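# Stand box lid and tray upright in the wooden rack

## Task

Put the box lid and the tray into the wooden rack, standing up, each resting on the bottom of a separate slot and oriented the way the manual reference image shows; each part is judged on its own, and nothing may end up tipped over.

## Robot and tools

Robot: two seven-joint arms, left_arm and right_arm, each ending in a parallel gripper. left_arm's fingers are rigid. right_arm's fingers can fold: a part held in the outer quarter of the pads is squeezed normally, but deeper toward the palm the fingers may wrap, pull the part inward, grip a narrow part loosely or not at all, or squeeze a wide one harder than asked. Pressing right_arm's fingertips into a surface folds them easily (unless fully closed), so a descent can overshoot quietly and spoil the next grasp.

Frames: the scene frame has its origin at table-top height, midway between the nominal arm bases; +x points out over the table, +z up, and left_arm sits on the +y side (image left/right does not match these names). Actual bases: left_arm (+0.013, +0.443, 0) m, right_arm (-0.010, -0.404, 0) m, each yawed very slightly. Reported end_effector_position (m) and end_effector_quat_wxyz are in the scene frame and may be off by a few cm. On each gripper, fingers point along its own +z and open/close along its y. The reported position is the spot between the pads when shut; fingertips extend about 33 mm past it at gaps up to 40 mm, shrinking to 9 mm when wide open.

execute_actions(actions, cameras): actions is a list of actions; each action is a list of up to 15 rows, one row per 1/30 s step, the last row repeating if fewer are given. Every row has 18 numbers in [-1, 1], both arms always included: left dx, dy, dz, rx, ry, rz, gripper position, force_limit, speed, then the same nine for right. The six pose numbers are an offset, not a pose, measured from that arm's Hand target as it stood when the action began, along that Hand target's own axes; every row in an action refers to the same start, but a new action or call starts afresh, so repeating an offset keeps moving. Scale: 1.0 = 0.6 m or 180 degrees; rx, ry, rz form one rotation vector. All zeros re-requests the current Hand target. Images return only for an empty actions list or when cameras names them.

move(target, speed, blend, blocking, cameras): target is one 18-number row or a list of up to 15 rows, same layout and scale as above; every row is an offset from the Hand targets at the call's start, not from the previous row. Paths are straight, end together, last 0.5 to 10 s, and do not avoid obstacles or the other arm. speed is m/s (0.002 to 2, default 0.25; rotation capped at twice that in rad/s and 2.5 rad/s), one value or one per target. blend is in metres per corner (0 = stop at each). blocking=false returns after about 0.5 s while the motion continues. The result adds a move: line with an ending such as done, off_target, moving, held or fault, plus limits (paced = clipped pose, held = steps withheld). Faster moves lag more and hit harder.

wait(seconds 0 to 10) lets the scene run on last commands. stop brakes a running move (fingers keep moving). zoom_image(camera, region=[x0, y0, x1, y1] pixels, at most 504 by 504) enlarges part of the newest image of cam_head_left, cam_head_right, cam_left_wrist or cam_right_wrist (each 896x504). show_instructions shows the reference image. set_collision_behavior(contact_force_n: 20, 40 or 85) sets the contact force limit for both arms (starts at 20 N); not allowed mid-move. clear_fault(arm) clears a reported torque or force fault. finished_scene(scene) ends the current scene, giving its number; irreversible.

Gripper numbers: position +1 = 140 mm open, pads touch near -0.8, -1 closes until blocked. force_limit at a slow close on a part under 40 mm: about 14 N at -1, 40 N at 0, 58 N at +1. speed: about 30 mm/s at -1, 140 at 0, 250 at +1; faster closes grip much harder. Both default to +1. To keep a gripper unchanged, resend its last three numbers; 0 is a real command. After closing, check object_status: 0 moving, 1 blocked while opening, 2 blocked while closing (likely holding), 3 reached target or pads met. To tighten a held grip, raise force_limit and nudge position (e.g. -1 to -0.98). position_measured is in counts: 3 fully open, 75 about 100 mm, 139 about 60 mm, 200 about 20 mm, 230 pads meet.

Controller: each step the commanded pose is clipped to within 70 mm and 16 degrees of the measured pose; Hand target in the result is the last commanded pose after clipping, and the next offsets start from it. A gripper may settle short; send the remaining gap as an offset. To stop pressing against something, command the target back beyond the gripper.

Result lines: joint positions, joint torques, external torques (an outside push toward a larger joint value lowers it), flange force along gripper axes (includes held weight and noise), Tool commands, stepwise end_effector_position for action calls, joint velocities (may be summarized as within noise), MOTOR HOT warnings, and fault lines.

Avoid: any contact torque at joint limits (20, 20, 18, 18, 12, 12, 12 N m) or net force reaching the contact limit, which halts the arm until clear_fault; joints passing their ranges or moving too fast; long stretched or loaded holds (over-temperature stop of 30 to 60 s). Never let the grippers, wrist cameras or fingers touch each other. Do not drop parts, release them while moving, slam into the rack, holder or table, squeeze hard on a part still resting on something, or let anything fall off the table. Thinking time lets the scene run, so keep replies efficient.

Each tool is called after "Request:" as a command line: name --argument value for each argument, lists and objects as JSON in quotes; but a table of rows of numbers goes row by row, as --pt "numbers of a row", without its own name.

Reference images:

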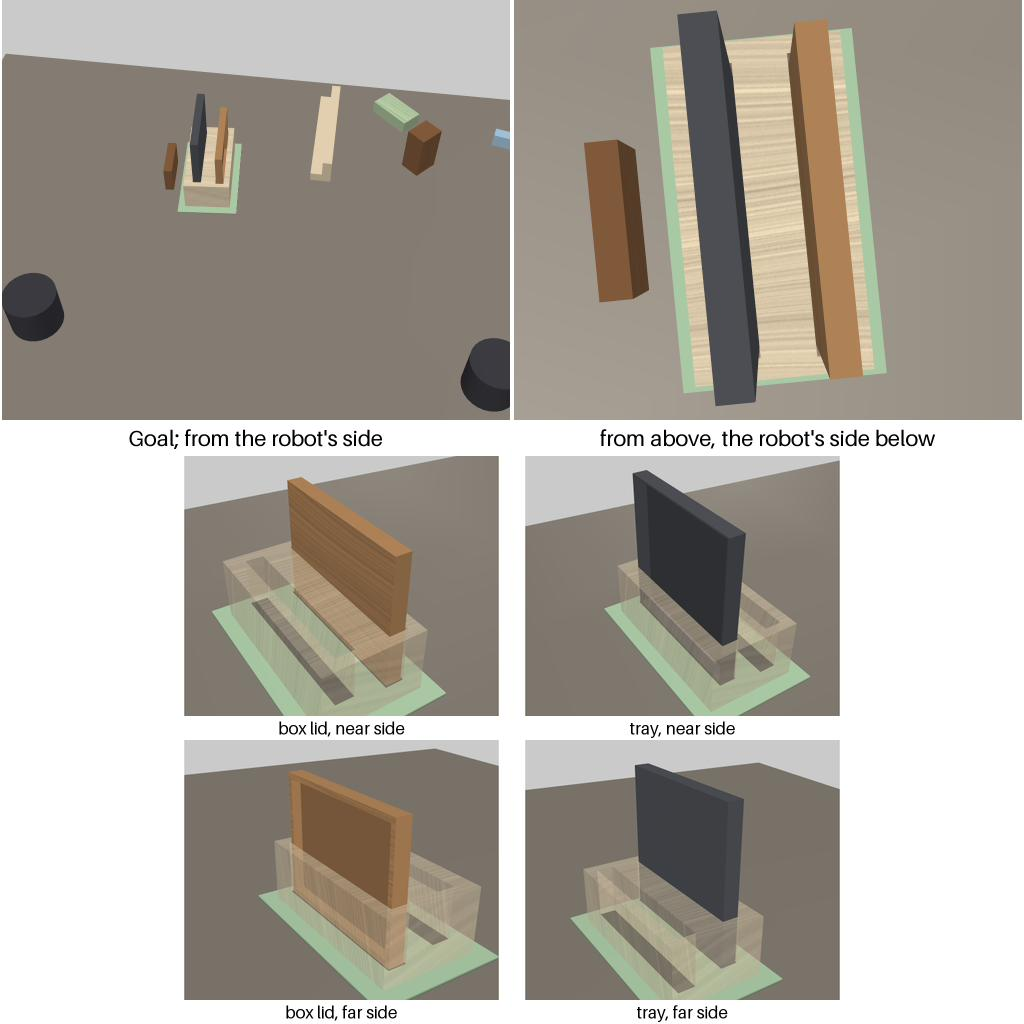

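## Session

Request:
execute_actions --actions '[]'

Scene clock: 0.00 s.
left_arm: end_effector_position=(+0.6328, +0.3942, +0.2564) position_measured=3 object_status=3 end_effector_quat_wxyz=(+0.068, +0.957, -0.279, +0.040) | right_arm: end_effector_position=(+0.2141, +0.1256, +0.1458) position_measured=3 object_status=3 end_effector_quat_wxyz=(-0.183, -0.449, +0.873, +0.052)
Joint positions: left_arm=[0.006 0.161 0.01 -1.784 -0.168 1.979 -0.948] | right_arm=[1.151 0.385 -0.098 -1.733 0.325 1.833 1.509]
Joint velocities: within noise
Joint torques (N m): no reading
External joint torques (N m): no reading
Flange force (N): no reading
Hand target: left_arm +0.6328, +0.3942, +0.2564; +0.068, +0.957, -0.279, +0.040 | right_arm +0.2141, +0.1256, +0.1458; -0.183, -0.449, +0.873, +0.052
Tool commands: left_gripper/position=+1.0 left_gripper/force_limit=+1.0 left_gripper/speed=+1.0 right_gripper/position=+1.0 right_gripper/force_limit=+1.0 right_gripper/speed=+1.0

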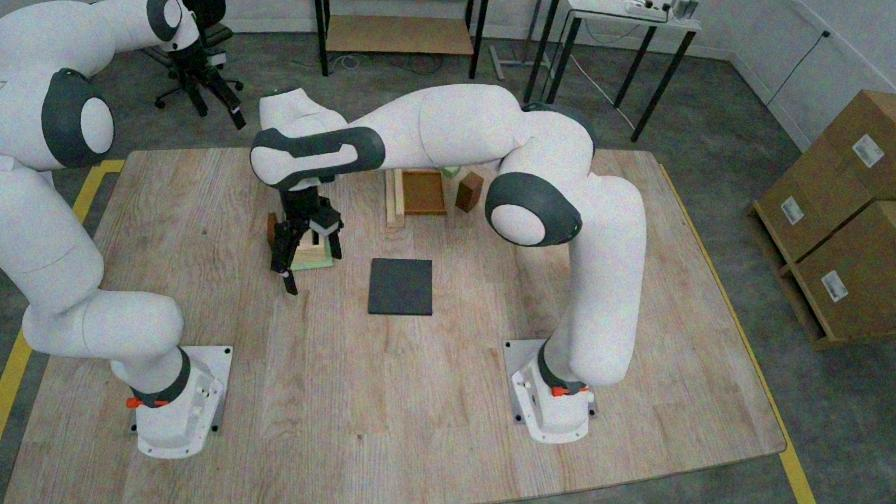

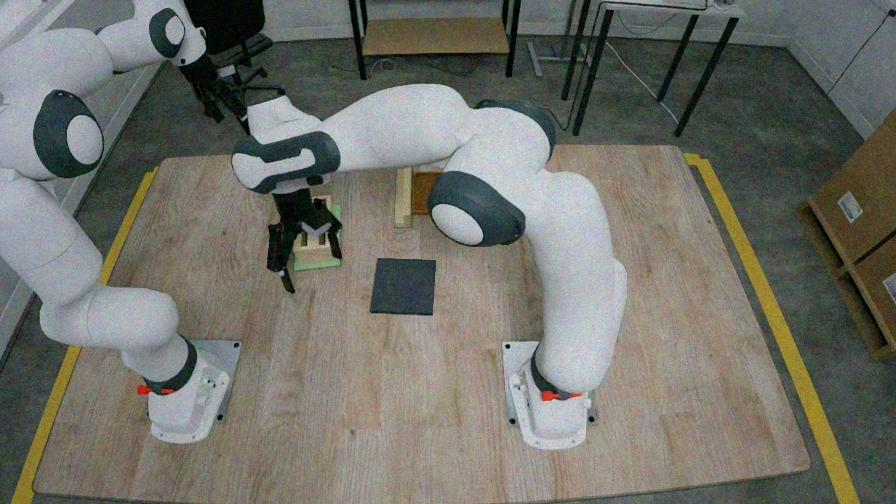

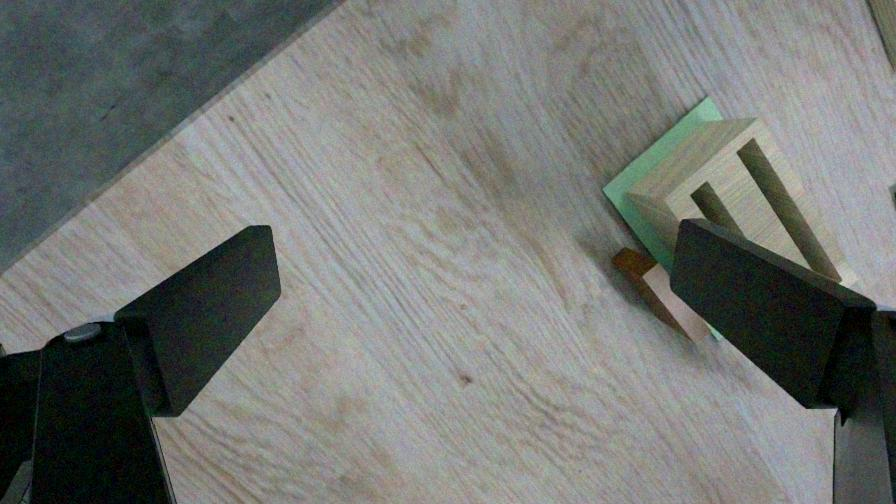

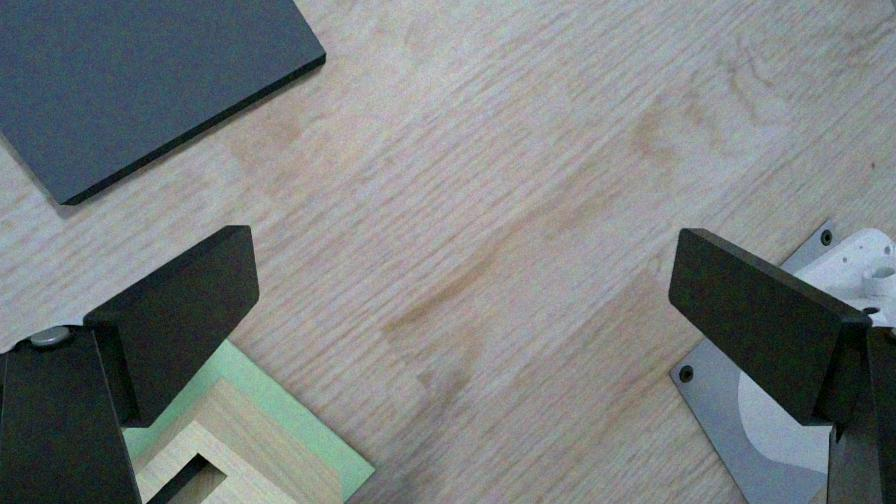

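Request:
move --target '[0,0,0,0,0,0,1,1,1,0.721,-0.541,-0.303,0.0346,-0.122,0.298,1,1,1]' --speed 0.5 --cameras '["all"]'

Scene clock: 31.47 s.
left_arm: end_effector_position=(+0.6328, +0.3942, +0.2564) position_measured=3 object_status=3 end_effector_quat_wxyz=(+0.068, +0.957, -0.279, +0.040) | right_arm: end_effector_position=(+0.3008, -0.3992, +0.3495) position_measured=3 object_status=3 end_effector_quat_wxyz=(+0.001, +0.003, +1.000, +0.002)
Joint positions: left_arm=[0.006 0.161 0.01 -1.784 -0.168 1.979 -0.948] | right_arm=[0.525 -0.847 -0.318 -2.428 -0.235 1.609 1.858]
Joint velocities: left_arm=[within noise] | right_arm=[0.002 -0.001 0 0 -0.002 -0.003 -0.008]
Joint torques (N m): left_arm=[0.44 -38.14 1.69 24.42 0.46 2.74 -0.06] | right_arm=[0.33 -1.52 4.55 22.96 0.56 2.34 -0.23]
External joint torques (N m): left_arm=[0.43 0.02 1.52 -0.53 -0.1 0.03 -0.07] | right_arm=[0.36 0.77 -1.22 -0.55 -0.29 -0.12 -0.23]
Flange force (N): left_arm=[-2.6 -0.1 0.7] | right_arm=[-2.9 -1.9 1.4]
Hand target: left_arm +0.6328, +0.3942, +0.2564; +0.068, +0.957, -0.279, +0.040 | right_arm +0.3000, -0.4004, +0.3496; +0.001, -0.001, +1.000, +0.000
Off the commanded pose: left_arm 0.000 m, 0 deg | right_arm 0.001 m, 0 deg.
move: done; limits=paced
camera_calibration:
cam_right_wrist: T_world_to_cam=[[0.00322608, 0.999524, 0.0306697, 0.391072], [0.947177, -0.01289, 0.320452, -0.394498], [0.320695, 0.0280158, -0.946768, 0.388324], [0, 0, 0, 1]] pos_world=[0.247864, -0.40685, 0.482076]

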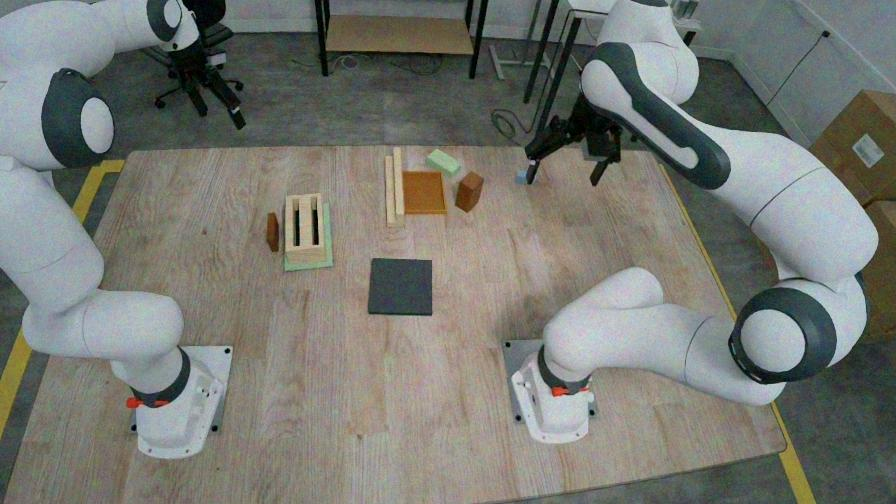

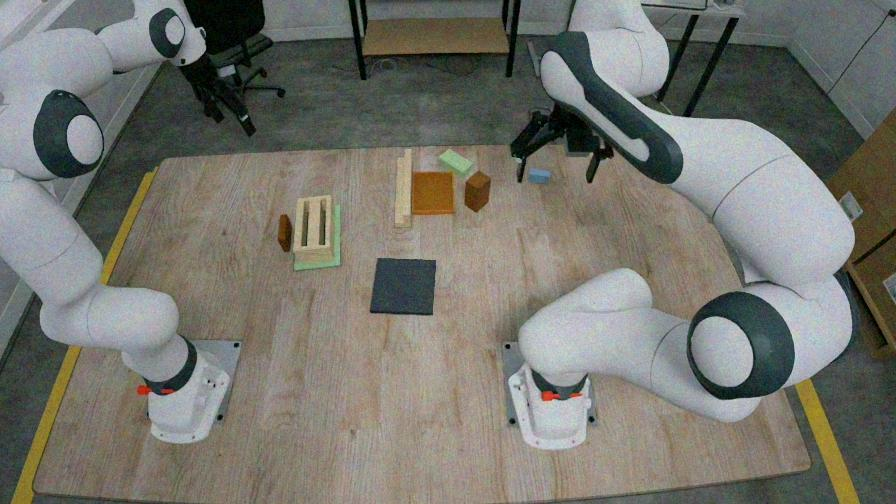

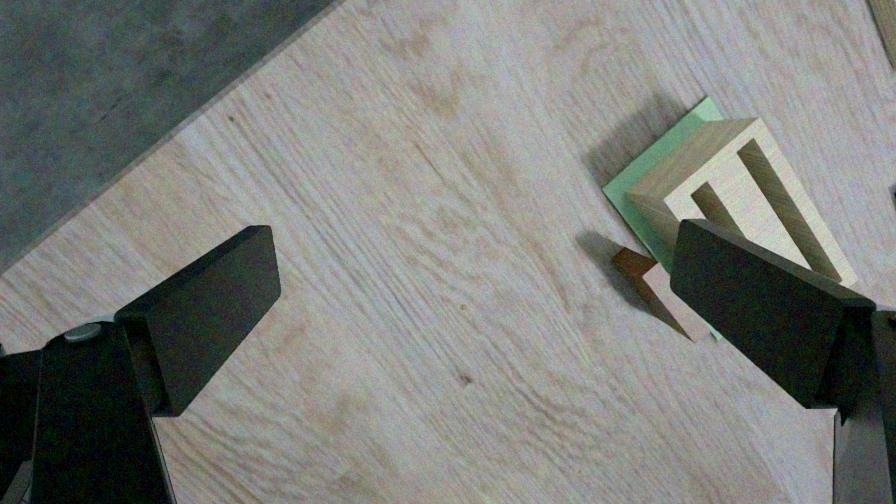

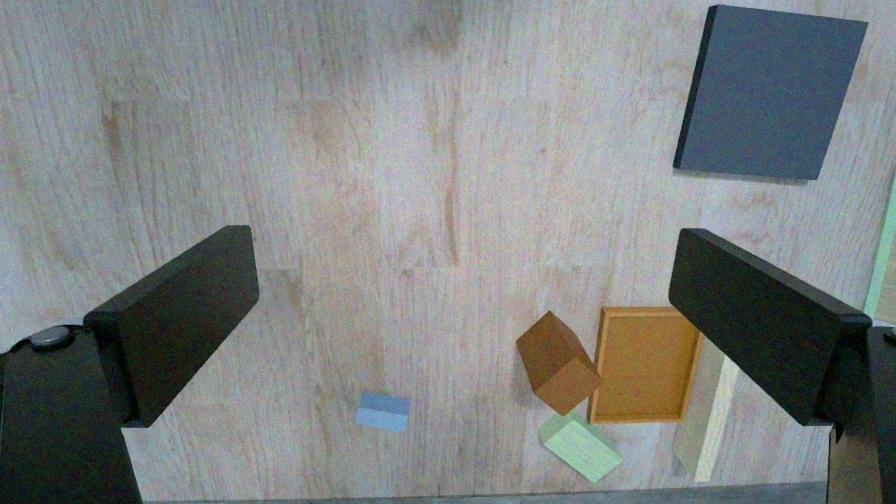

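Request:
zoom_image --camera "cam_head_right" --region '[260, 140, 500, 320]'

Request:
zoom_image --camera "cam_head_left" --region '[250, 140, 490, 320]'

Request:
zoom_image --camera "cam_left_wrist" --region '[560, 60, 896, 360]'

Request:
zoom_image --camera "cam_right_wrist" --region '[500, 0, 896, 504]'

Scaled by 2.100 from the camera's 896x504 image, which has a finer 1280x720 frame.

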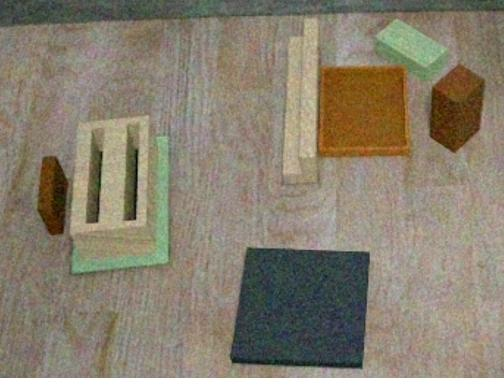

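Scaled by 2.100 from the camera's 896x504 image, which has a finer 1280x720 frame.

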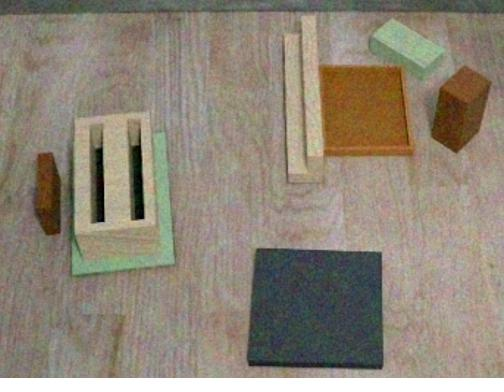

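Scaled by 1.500 from the camera's 896x504 image, which has a finer 1280x720 frame.

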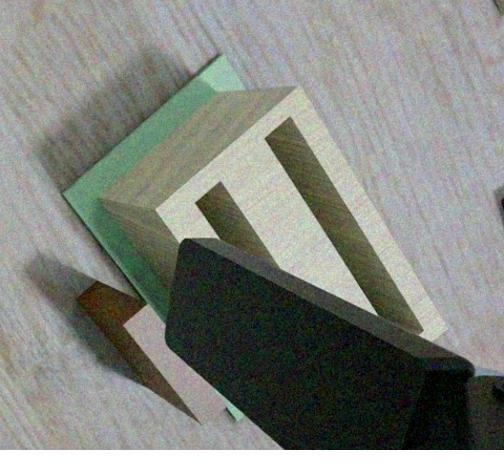

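Scaled by 1.000.

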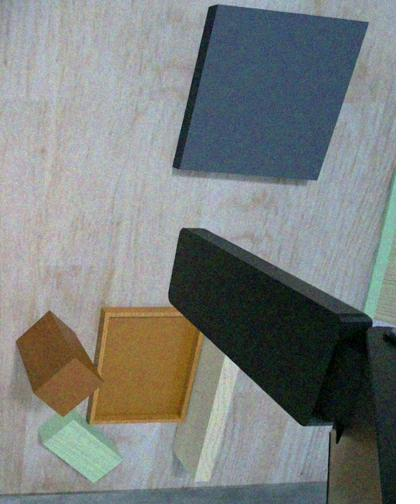

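Request:
move --target '[0.0052,0.448,-0.0245,0.0439,-0.0258,-0.18,1,1,1,0.075,0.267,0.417,-0.0873,-0.0873,-0.4946,1,1,1]' --speed 0.5 --cameras '["all"]'

Request:
set_collision_behavior --contact_force_n 40

Scene clock: 139.87 s.
left_arm: end_effector_position=(+0.4904, +0.1699, +0.3016) position_measured=3 object_status=3 end_effector_quat_wxyz=(+0.002, +1.000, -0.004, +0.002) | right_arm: end_effector_position=(+0.2537, -0.2405, +0.0987) position_measured=3 object_status=3 end_effector_quat_wxyz=(-0.121, +0.695, -0.698, -0.124)
Joint positions: left_arm=[-0.245 -0.044 -0.244 -1.909 -0.013 1.871 -2.072] | right_arm=[1.144 -1.105 -1.188 -3.038 -0.895 2.276 0.873]
Joint velocities: left_arm=[0 0 0 0 -0.001 -0.001 -0.008] | right_arm=[0.001 0.001 0.001 0.001 0 -0.001 -0.005]
Joint torques (N m): left_arm=[0.46 -29.69 1.76 24.85 1.15 2.46 -0.38] | right_arm=[0.31 6.51 11.63 11.12 0.39 3.07 -0.23]
External joint torques (N m): left_arm=[0.46 0.75 1.45 -0.09 0.27 -0.19 -0.38] | right_arm=[0.29 0 -1.1 -0.59 -0.34 0.05 -0.22]
Flange force (N): left_arm=[2.5 0.1 -0.1] | right_arm=[1.9 -1.5 5.5]
Hand target: left_arm +0.4896, +0.1704, +0.3002; +0.000, +1.000, -0.001, +0.000 | right_arm +0.2549, -0.2400, +0.0995; -0.123, +0.697, -0.695, -0.123
Off the commanded pose: left_arm 0.002 m, 1 deg | right_arm 0.002 m, 1 deg.
move: done; limits=paced
camera_calibration:
cam_left_wrist: T_world_to_cam=[[-0.0207341, -0.999743, 0.00913331, 0.185389], [-0.936031, 0.0226211, 0.351189, 0.352598], [-0.351306, -0.00126747, -0.93626, 0.599668], [0, 0, 0, 1]] pos_world=[0.544553, 0.178125, 0.435923]
cam_right_wrist: T_world_to_cam=[[-0.999537, -0.00716746, 0.0295799, 0.252644], [0.0127962, 0.782844, 0.622086, 0.131079], [-0.0276152, 0.622177, -0.78239, 0.376626], [0, 0, 0, 1]] pos_world=[0.26125, -0.335131, 0.205652]

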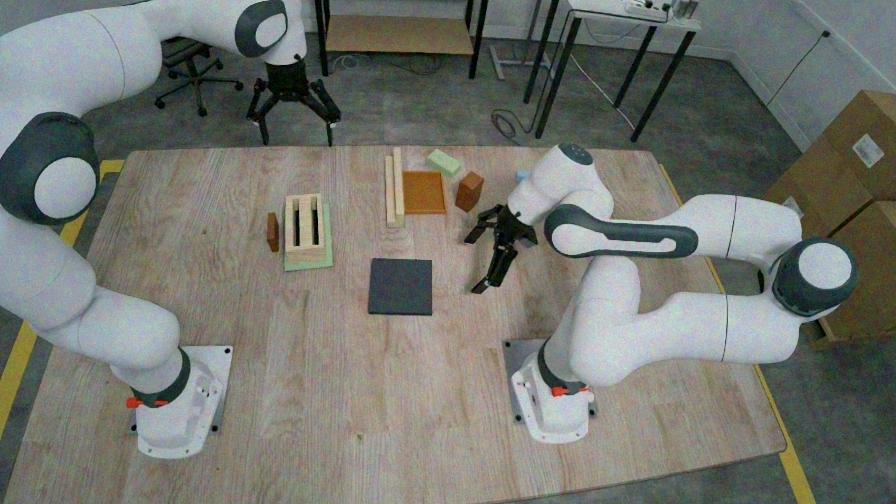

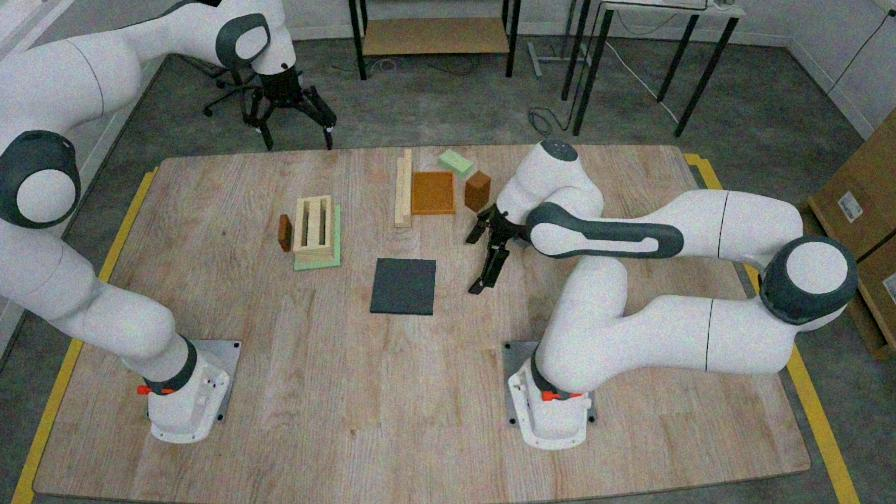

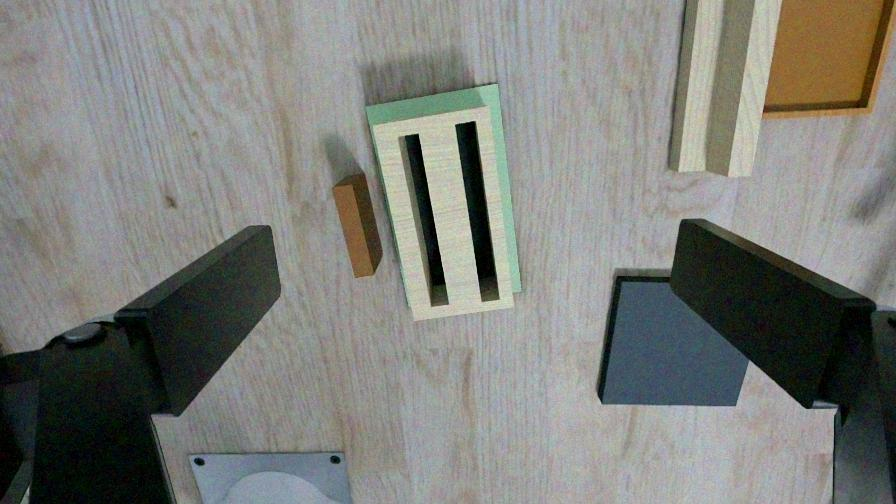

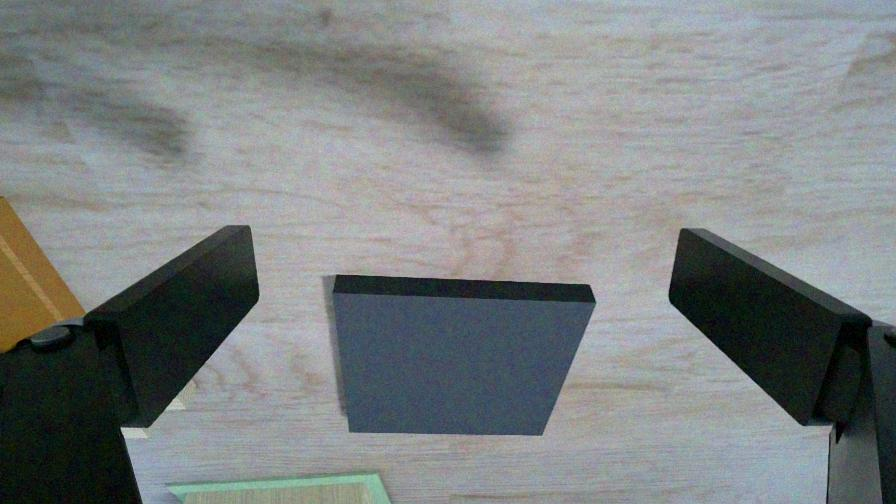

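Set on each arm: contact force limit 40 N; load limits (N m) waist: 35, shoulder: 35, upper arm roll: 32, elbow: 30, forearm roll: 12, wrist pitch: 12, wrist roll: 12.

Request:
move --pt "-0.19 0.067 0.12 0 0 0.5 -1 0 1 -0.016 0.008 0.076 0 0 0 1 1 1" --pt "-0.379 0.134 0.30 0 0 1.0 -1 0 1 -0.033 0.0167 0.153 0 0 0 1 1 1" --speed 0.5 --blend '[0.02,0]' --cameras '["cam_head_right", "cam_right_wrist"]'

Scene clock: 188.17 s.
left_arm: end_effector_position=(+0.4183, +0.1468, +0.2542) position_measured=235 object_status=3 end_effector_quat_wxyz=(-0.002, +0.885, -0.466, -0.003) | right_arm: end_effector_position=(+0.2498, -0.2302, +0.0801) position_measured=3 object_status=3 end_effector_quat_wxyz=(-0.119, +0.704, -0.689, -0.124)
Joint positions: left_arm=[-0.401 -0.159 -0.196 -2.155 -0.031 1.993 -1.21] | right_arm=[1.22 -1.056 -1.275 -3.038 -0.98 2.338 0.907]
Joint velocities: left_arm=[-0.001 0 -0.001 0 0 0 0.007] | right_arm=[within noise]
Joint torques (N m): left_arm=[0.2 -26.94 2.78 23.81 0.31 2.86 0.23] | right_arm=[-0.91 6.67 12.58 9.17 0.67 3.05 -0.04]
External joint torques (N m): left_arm=[0.26 -0.57 2.03 -0.82 -0.46 0.21 0.23] | right_arm=[-0.92 0.13 -0.27 -0.97 -0.01 0.02 -0.03]
Flange force (N): left_arm=[-5.9 -0.8 1.5] | right_arm=[4.2 5.4 -0.9]
Hand target: left_arm +0.4188, +0.1456, +0.2555; +0.000, +0.883, -0.469, +0.000 (not the last commanded pose) | right_arm +0.2499, -0.2302, +0.0806; -0.119, +0.704, -0.689, -0.125 (not the last commanded pose)
Off the commanded pose: left_arm 0.213 m, 125 deg | right_arm 0.072 m, 1 deg.
move: held (right_arm; a check stopped the path), off_target (left_arm; braked when a check withheld steps of right_arm); path passed 0 of 2 targets; limits=paced,held
pose unreachable (right arm): on one or more control steps of this call, first in action 0 (counted from 0), this arm could not follow its commanded pose, so it was not sent that pose on those steps. It may still have moved: this result reports where it is.
cause: moving toward the commanded pose would bring two parts of the arm too close to each other (joints 2 (shoulder) to 5 (forearm roll) lie between them).
camera_calibration:
cam_right_wrist: T_world_to_cam=[[-0.998998, -0.0339153, 0.0292021, 0.243182], [-0.00852517, 0.784746, 0.619759, 0.140713], [-0.0439355, 0.618889, -0.784248, 0.359015], [0, 0, 0, 1]] pos_world=[0.259911, -0.324367, 0.187247]
Images, in order (width x height): cam_head_right 896x504, cam_right_wrist 896x504.

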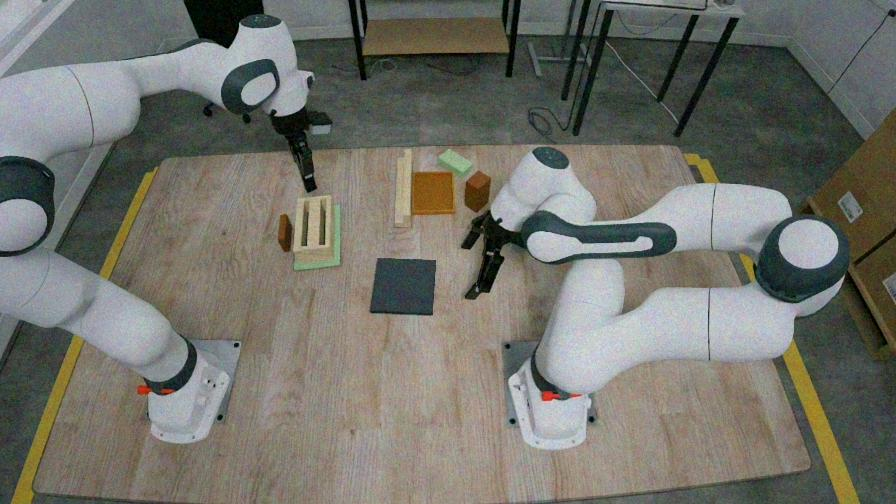

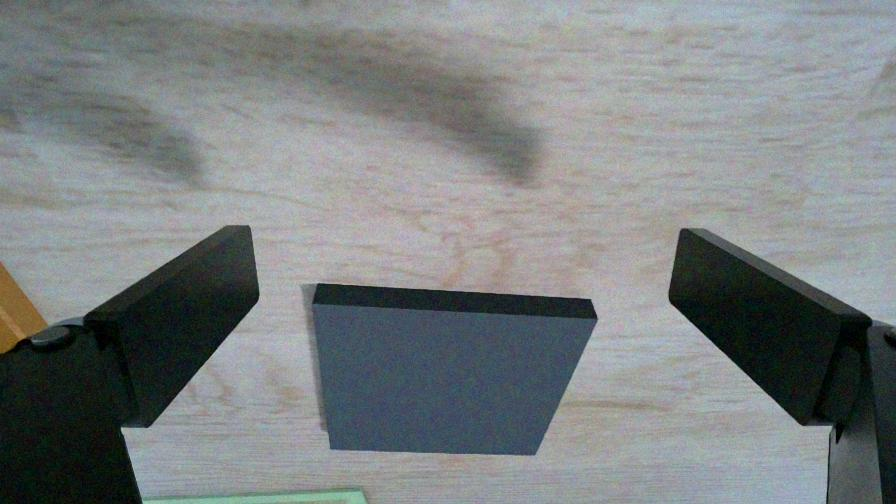

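Request:
move --pt "0.03 0.611 0.259 0 0 0.689 1 0 1 0.07 -0.2 -0.15 0 0 0 1 1 1" --pt "0.03 0.611 0.399 0 0 0.689 1 0 1 0.07 -0.2 -0.15 0 0 0 1 1 1" --pt "0.18 0.3905 0.399 0 0 0.689 1 0 1 0.07 -0.2 -0.15 0 0 0 1 1 1" --speed '[0.5,0.2,0.12]' --cameras '["cam_head_right", "cam_right_wrist"]'

Scene clock: 212.87 s.
left_arm: end_effector_position=(+0.2852, -0.0764, +0.0175) position_measured=3 object_status=3 end_effector_quat_wxyz=(+0.001, -0.006, +1.000, -0.002) | right_arm: end_effector_position=(+0.3725, -0.2977, +0.1506) position_measured=3 object_status=3 end_effector_quat_wxyz=(-0.119, +0.703, -0.691, -0.123)
Joint positions: left_arm=[-0.699 0.429 -0.366 -2.087 0.244 2.481 0.307] | right_arm=[1.348 -1.12 -1.268 -2.645 -0.823 2.064 0.703]
Joint velocities: left_arm=[0 -0.002 0 0.001 0.001 -0.001 0.005] | right_arm=[within noise]
Joint torques (N m): left_arm=[0.9 -39.31 -3.35 20.17 0.74 2.37 0.09] | right_arm=[0.2 10.69 19.52 11.77 1.06 2.75 -0.29]
External joint torques (N m): left_arm=[0.78 0.6 1.17 -0.1 0.28 -0.2 0.09] | right_arm=[0.19 0.18 -0.93 -0.58 0.1 -0.17 -0.28]
Flange force (N): left_arm=[-2.0 -0.5 1.6] | right_arm=[1.1 -0.8 2.5]
Hand target: left_arm +0.2850, -0.0750, +0.0161; +0.000, +0.000, +1.000, +0.000 | right_arm +0.3718, -0.2975, +0.1505; -0.119, +0.704, -0.689, -0.125
Off the commanded pose: left_arm 0.002 m, 1 deg | right_arm 0.001 m, 0 deg.
move: done; limits=paced
camera_calibration:
cam_right_wrist: T_world_to_cam=[[-0.999212, -0.0287513, 0.0273491, 0.363303], [-0.00566075, 0.785448, 0.618901, 0.15029], [-0.0392755, 0.618259, -0.784992, 0.459615], [0, 0, 0, 1]] pos_world=[0.381919, -0.39176, 0.257843]
Images, in order (width x height): cam_head_right 896x504, cam_right_wrist 896x504.

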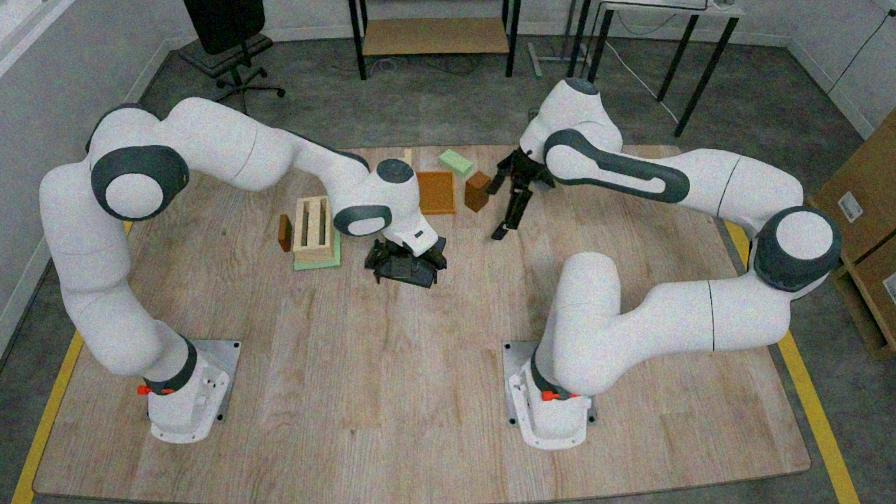

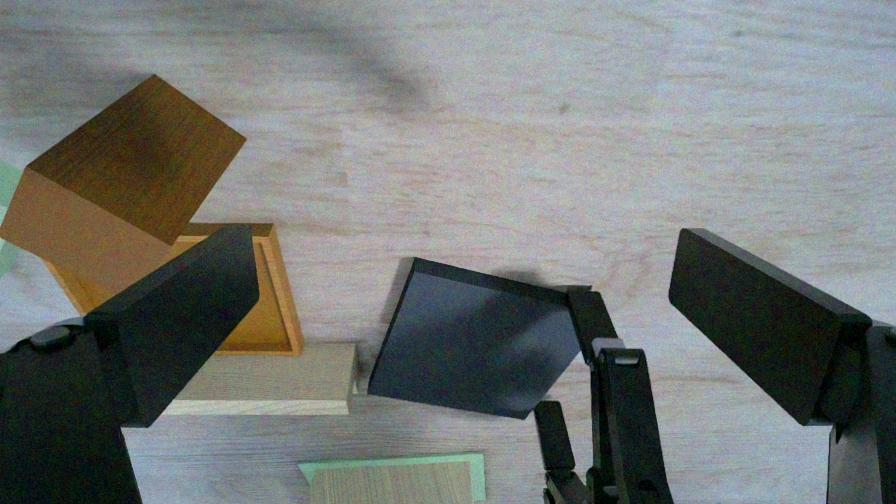

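Request:
zoom_image --camera "cam_right_wrist" --region '[340, 220, 680, 504]'

Request:
zoom_image --camera "cam_head_right" --region '[340, 200, 500, 310]'

Scaled by 1.482 from the camera's 896x504 image, which has a finer 1280x720 frame.

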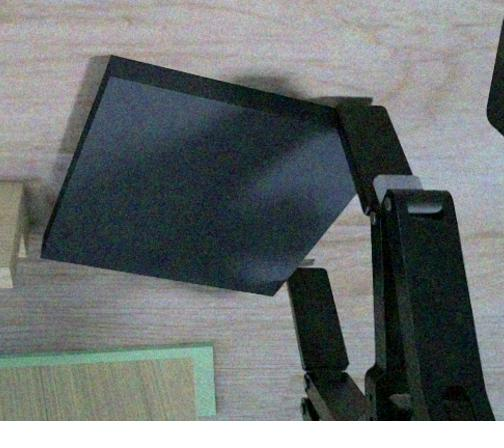

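Scaled by 3.150 from the camera's 896x504 image, which has a finer 1280x720 frame.

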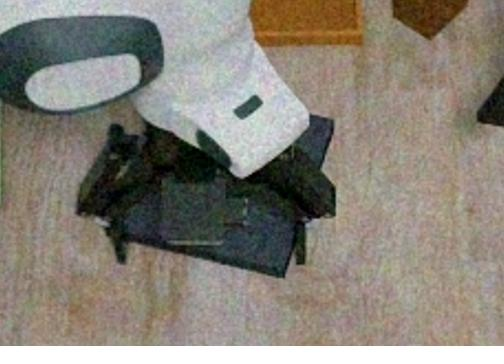

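Request:
move --pt "0.1417 0 0 0 0 0 1 0 1 0 0 0 0 0 0 1 1 1" --pt "0.1417 0.0183 0 0 0 0 1 0 1 0 0 0 0 0 0 1 1 1" --pt "-0.0167 0.0183 0 0 0 0 1 0 1 0 0 0 0 0 0 1 1 1" --speed '[0.3,0.2,0.12]' --blend '[0.01,0.005,0]' --cameras '["cam_head_right", "cam_right_wrist"]'

Request:
zoom_image --camera "cam_head_right" --region '[340, 200, 500, 310]'

Scene clock: 239.37 s.
left_arm: end_effector_position=(+0.2954, -0.0653, +0.0175) position_measured=3 object_status=3 end_effector_quat_wxyz=(+0.001, -0.006, +1.000, -0.002) | right_arm: end_effector_position=(+0.3725, -0.2977, +0.1506) position_measured=3 object_status=3 end_effector_quat_wxyz=(-0.119, +0.703, -0.691, -0.123)
Joint positions: left_arm=[-0.671 0.418 -0.368 -2.106 0.241 2.489 0.332] | right_arm=[1.348 -1.12 -1.268 -2.645 -0.823 2.064 0.703]
Joint velocities: left_arm=[-0.001 0.002 0 0.002 0 0 0.006] | right_arm=[within noise]
Joint torques (N m): left_arm=[0.87 -38.77 -3.35 20.03 0.67 2.38 0.17] | right_arm=[0.22 10.66 19.55 11.78 1.08 2.75 -0.28]
External joint torques (N m): left_arm=[0.65 0.45 0.95 0.01 0.22 -0.16 0.17] | right_arm=[0.17 0.14 -0.94 -0.53 0.11 -0.17 -0.27]
Flange force (N): left_arm=[-1.9 -0.5 1.1] | right_arm=[1.1 -0.9 2.4]
Hand target: left_arm +0.2950, -0.0640, +0.0161; +0.000, +0.000, +1.000, +0.000 | right_arm +0.3718, -0.2975, +0.1505; -0.119, +0.704, -0.689, -0.125
Off the commanded pose: left_arm 0.002 m, 1 deg | right_arm 0.001 m, 0 deg.
move: done; blend cut to 0.0055 m at target 1
camera_calibration:
cam_right_wrist: T_world_to_cam=[[-0.999212, -0.0287513, 0.0273491, 0.363303], [-0.00566075, 0.785448, 0.618901, 0.15029], [-0.0392755, 0.618259, -0.784992, 0.459615], [0, 0, 0, 1]] pos_world=[0.381919, -0.39176, 0.257843]
Images, in order (width x height): cam_head_right 896x504, cam_right_wrist 896x504.

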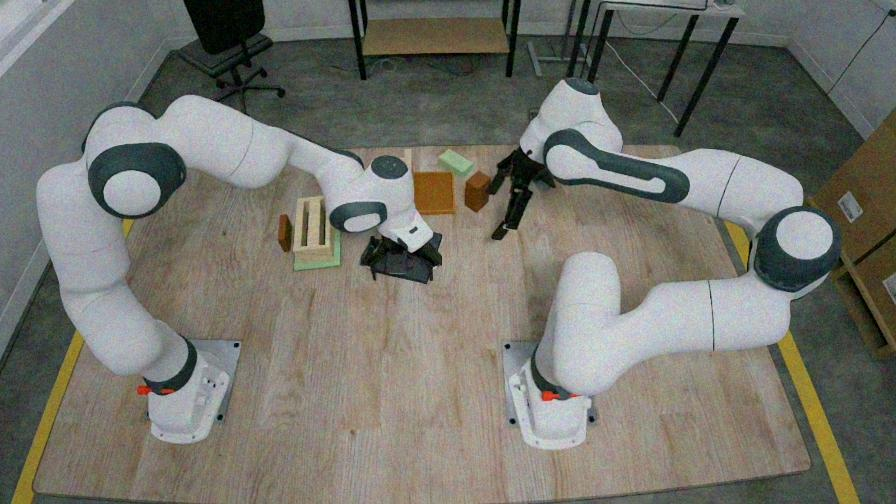

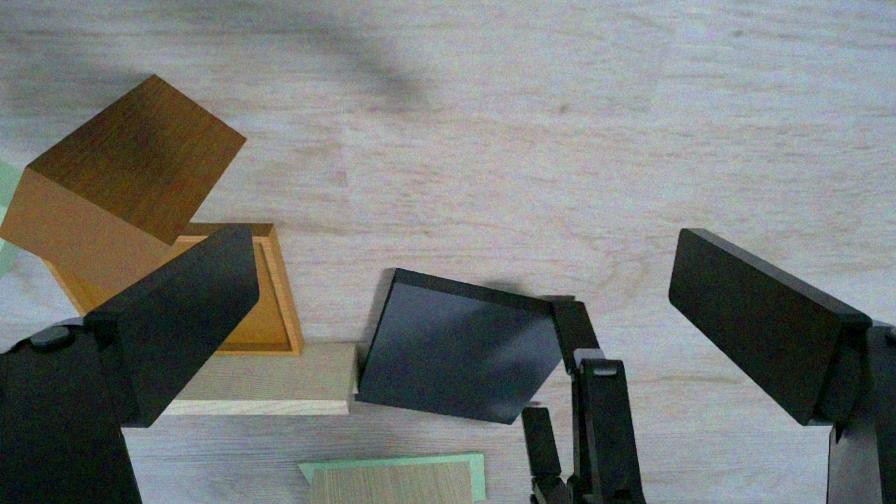

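Scaled by 3.150 from the camera's 896x504 image, which has a finer 1280x720 frame.

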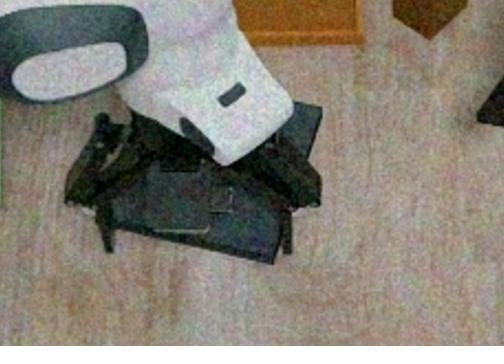

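Request:
move --pt "0 0 -0.1733 0 0 0 1 0 1 0 0 0 0 0 0 1 1 1" --pt "-0.1483 0.195 -0.1733 0 0 0.0722 -1 0 1 -0.035 0.038 0.128 0.0247 0 0.0679 1 1 1" --pt "-0.1483 0.195 -0.0348 0 0 0.0722 -1 0 1 -0.0707 0.0767 0.257 0.0247 0 0.0679 1 1 1" --speed '[0.3,0.3,0.2]' --cameras '["cam_head_right", "cam_right_wrist"]'

Request:
zoom_image --camera "cam_head_right" --region '[320, 180, 520, 310]'

Scene clock: 263.87 s.
left_arm: end_effector_position=(+0.3831, +0.0539, +0.0374) position_measured=235 object_status=3 end_effector_quat_wxyz=(-0.001, +0.116, +0.993, +0.001) | right_arm: end_effector_position=(+0.3233, -0.2066, +0.0203) position_measured=3 object_status=3 end_effector_quat_wxyz=(+0.132, -0.623, +0.763, +0.110)
Joint positions: left_arm=[-0.411 0.268 -0.368 -2.263 0.16 2.504 0.88] | right_arm=[1.697 -0.776 -1.695 -2.832 -1.254 2.693 1.317]
Joint velocities: left_arm=[within noise] | right_arm=[-0.001 -0.001 0 0 0 0.001 0.007]
Joint torques (N m): left_arm=[0.08 -34.43 -0.75 19.87 0.51 2.68 -0.3] | right_arm=[0.27 10.92 13.21 6.45 0.19 3.46 0.24]
External joint torques (N m): left_arm=[0.17 0.3 2.13 -0.09 0.05 0.18 -0.3] | right_arm=[0.23 1.24 -1.25 -0.84 -0.27 0.31 0.25]
Flange force (N): left_arm=[-1.4 0.0 2.8] | right_arm=[1.1 2.7 12.8]
Hand target: left_arm +0.3840, +0.0530, +0.0370; +0.000, +0.113, +0.994, +0.000 | right_arm +0.3231, -0.2064, +0.0201; +0.132, -0.622, +0.764, +0.110
Off the commanded pose: left_arm 0.001 m, 0 deg | right_arm 0.000 m, 0 deg.
move: done
camera_calibration:
cam_right_wrist: T_world_to_cam=[[-0.981891, 0.187298, 0.0284466, 0.35938], [0.164365, 0.767573, 0.619528, 0.100387], [0.0942018, 0.612985, -0.784459, 0.254904], [0, 0, 0, 1]] pos_world=[0.31236, -0.300618, 0.127546]
Images, in order (width x height): cam_head_right 896x504, cam_right_wrist 896x504.

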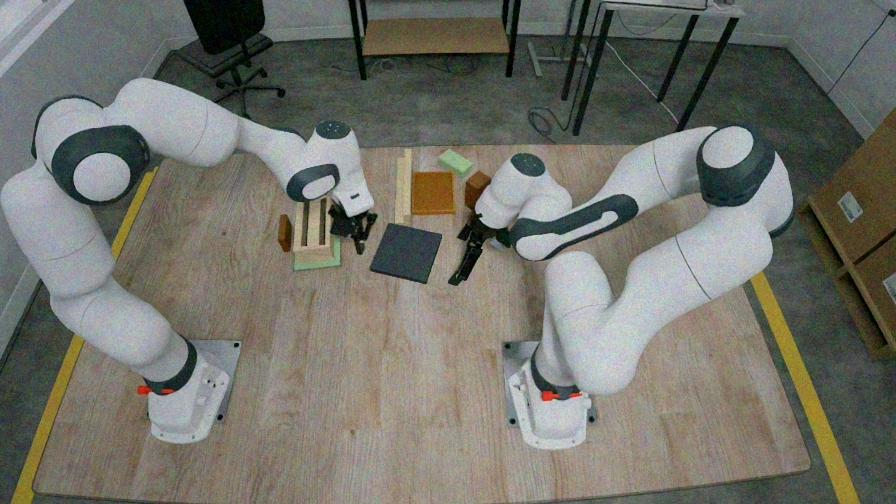

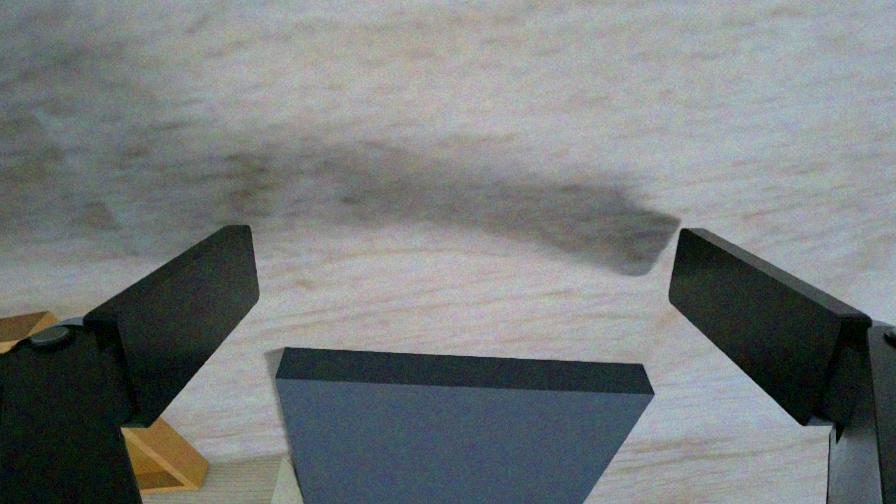

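Scaled by 2.520 from the camera's 896x504 image, which has a finer 1280x720 frame.

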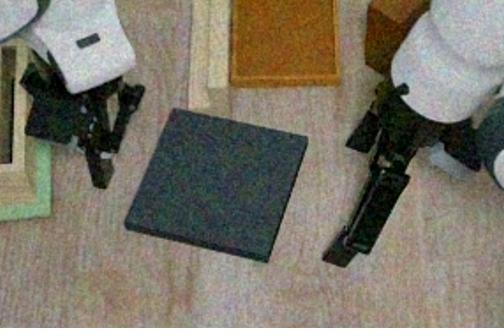

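Request:
move --target '[-0.0161,-0.0505,0,0,0,0,-1,0,1,-0.0705,-0.0022,0.0256,0,0,0,1,1,1]' --speed 0.1 --cameras '["cam_head_right", "cam_right_wrist","cam_left_wrist"]'

Request:
zoom_image --camera "cam_head_right" --region '[320, 180, 520, 310]'

Scene clock: 276.23 s.
left_arm: end_effector_position=(+0.3874, +0.0202, +0.0384) position_measured=235 object_status=3 end_effector_quat_wxyz=(+0.002, +0.117, +0.993, -0.002) | right_arm: end_effector_position=(+0.3328, -0.1627, +0.0198) position_measured=3 object_status=3 end_effector_quat_wxyz=(+0.131, -0.624, +0.762, +0.110)
Joint positions: left_arm=[-0.469 0.328 -0.351 -2.17 0.18 2.477 0.834] | right_arm=[1.914 -0.74 -1.75 -2.754 -1.255 2.73 1.443]
Joint velocities: left_arm=[within noise] | right_arm=[0 0 -0.001 0 0 0 0.005]
Joint torques (N m): left_arm=[0.13 -36.69 -1.38 20.37 0.36 2.33 -0.27] | right_arm=[0.26 12.34 13.79 7.64 0.46 3.43 0.27]
External joint torques (N m): left_arm=[0.15 0.43 1.96 -0.03 -0.11 -0.18 -0.27] | right_arm=[0.21 1.27 -1.24 -0.64 -0.03 0.25 0.28]
Flange force (N): left_arm=[-1.9 -0.7 1.8] | right_arm=[1.0 2.8 10.8]
Hand target: left_arm +0.3866, +0.0213, +0.0370; +0.000, +0.113, +0.994, +0.000 | right_arm +0.3336, -0.1626, +0.0199; +0.132, -0.622, +0.764, +0.110
Off the commanded pose: left_arm 0.002 m, 1 deg | right_arm 0.001 m, 0 deg.
move: done
camera_calibration:
cam_left_wrist: T_world_to_cam=[[0.243524, 0.969893, 0.00160115, -0.105938], [0.905179, -0.227868, 0.358785, -0.356541], [0.348348, -0.0859235, -0.933419, 0.0474821], [0, 0, 0, 1]] pos_world=[0.331992, 0.0255838, 0.172412]
cam_right_wrist: T_world_to_cam=[[-0.982175, 0.185737, 0.0288707, 0.360309], [0.163454, 0.768111, 0.619103, 0.0657543], [0.0928147, 0.612787, -0.784779, 0.227143], [0, 0, 0, 1]] pos_world=[0.322057, -0.256619, 0.127146]
Images, in order (width x height): cam_head_right 896x504, cam_left_wrist 896x504, cam_right_wrist 896x504.

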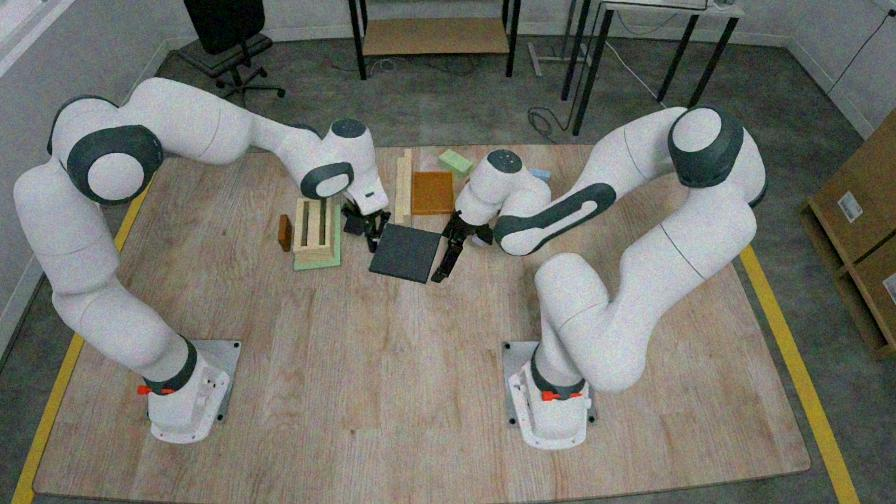

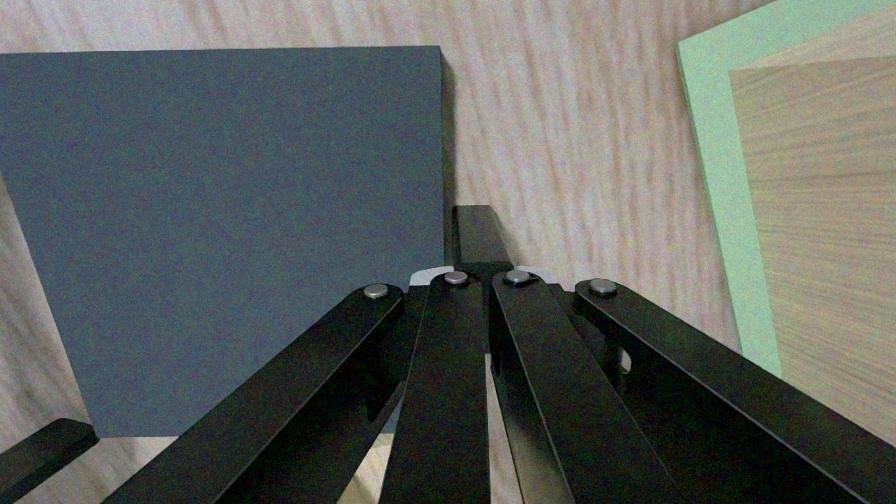

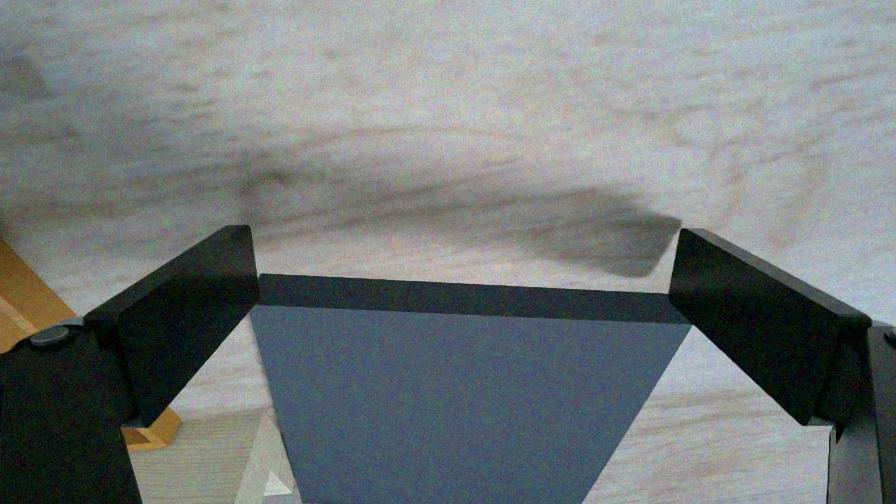

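Scaled by 2.520 from the camera's 896x504 image, which has a finer 1280x720 frame.

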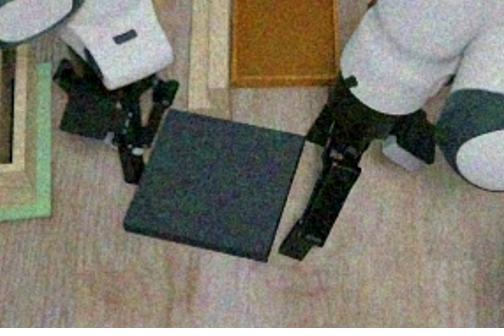

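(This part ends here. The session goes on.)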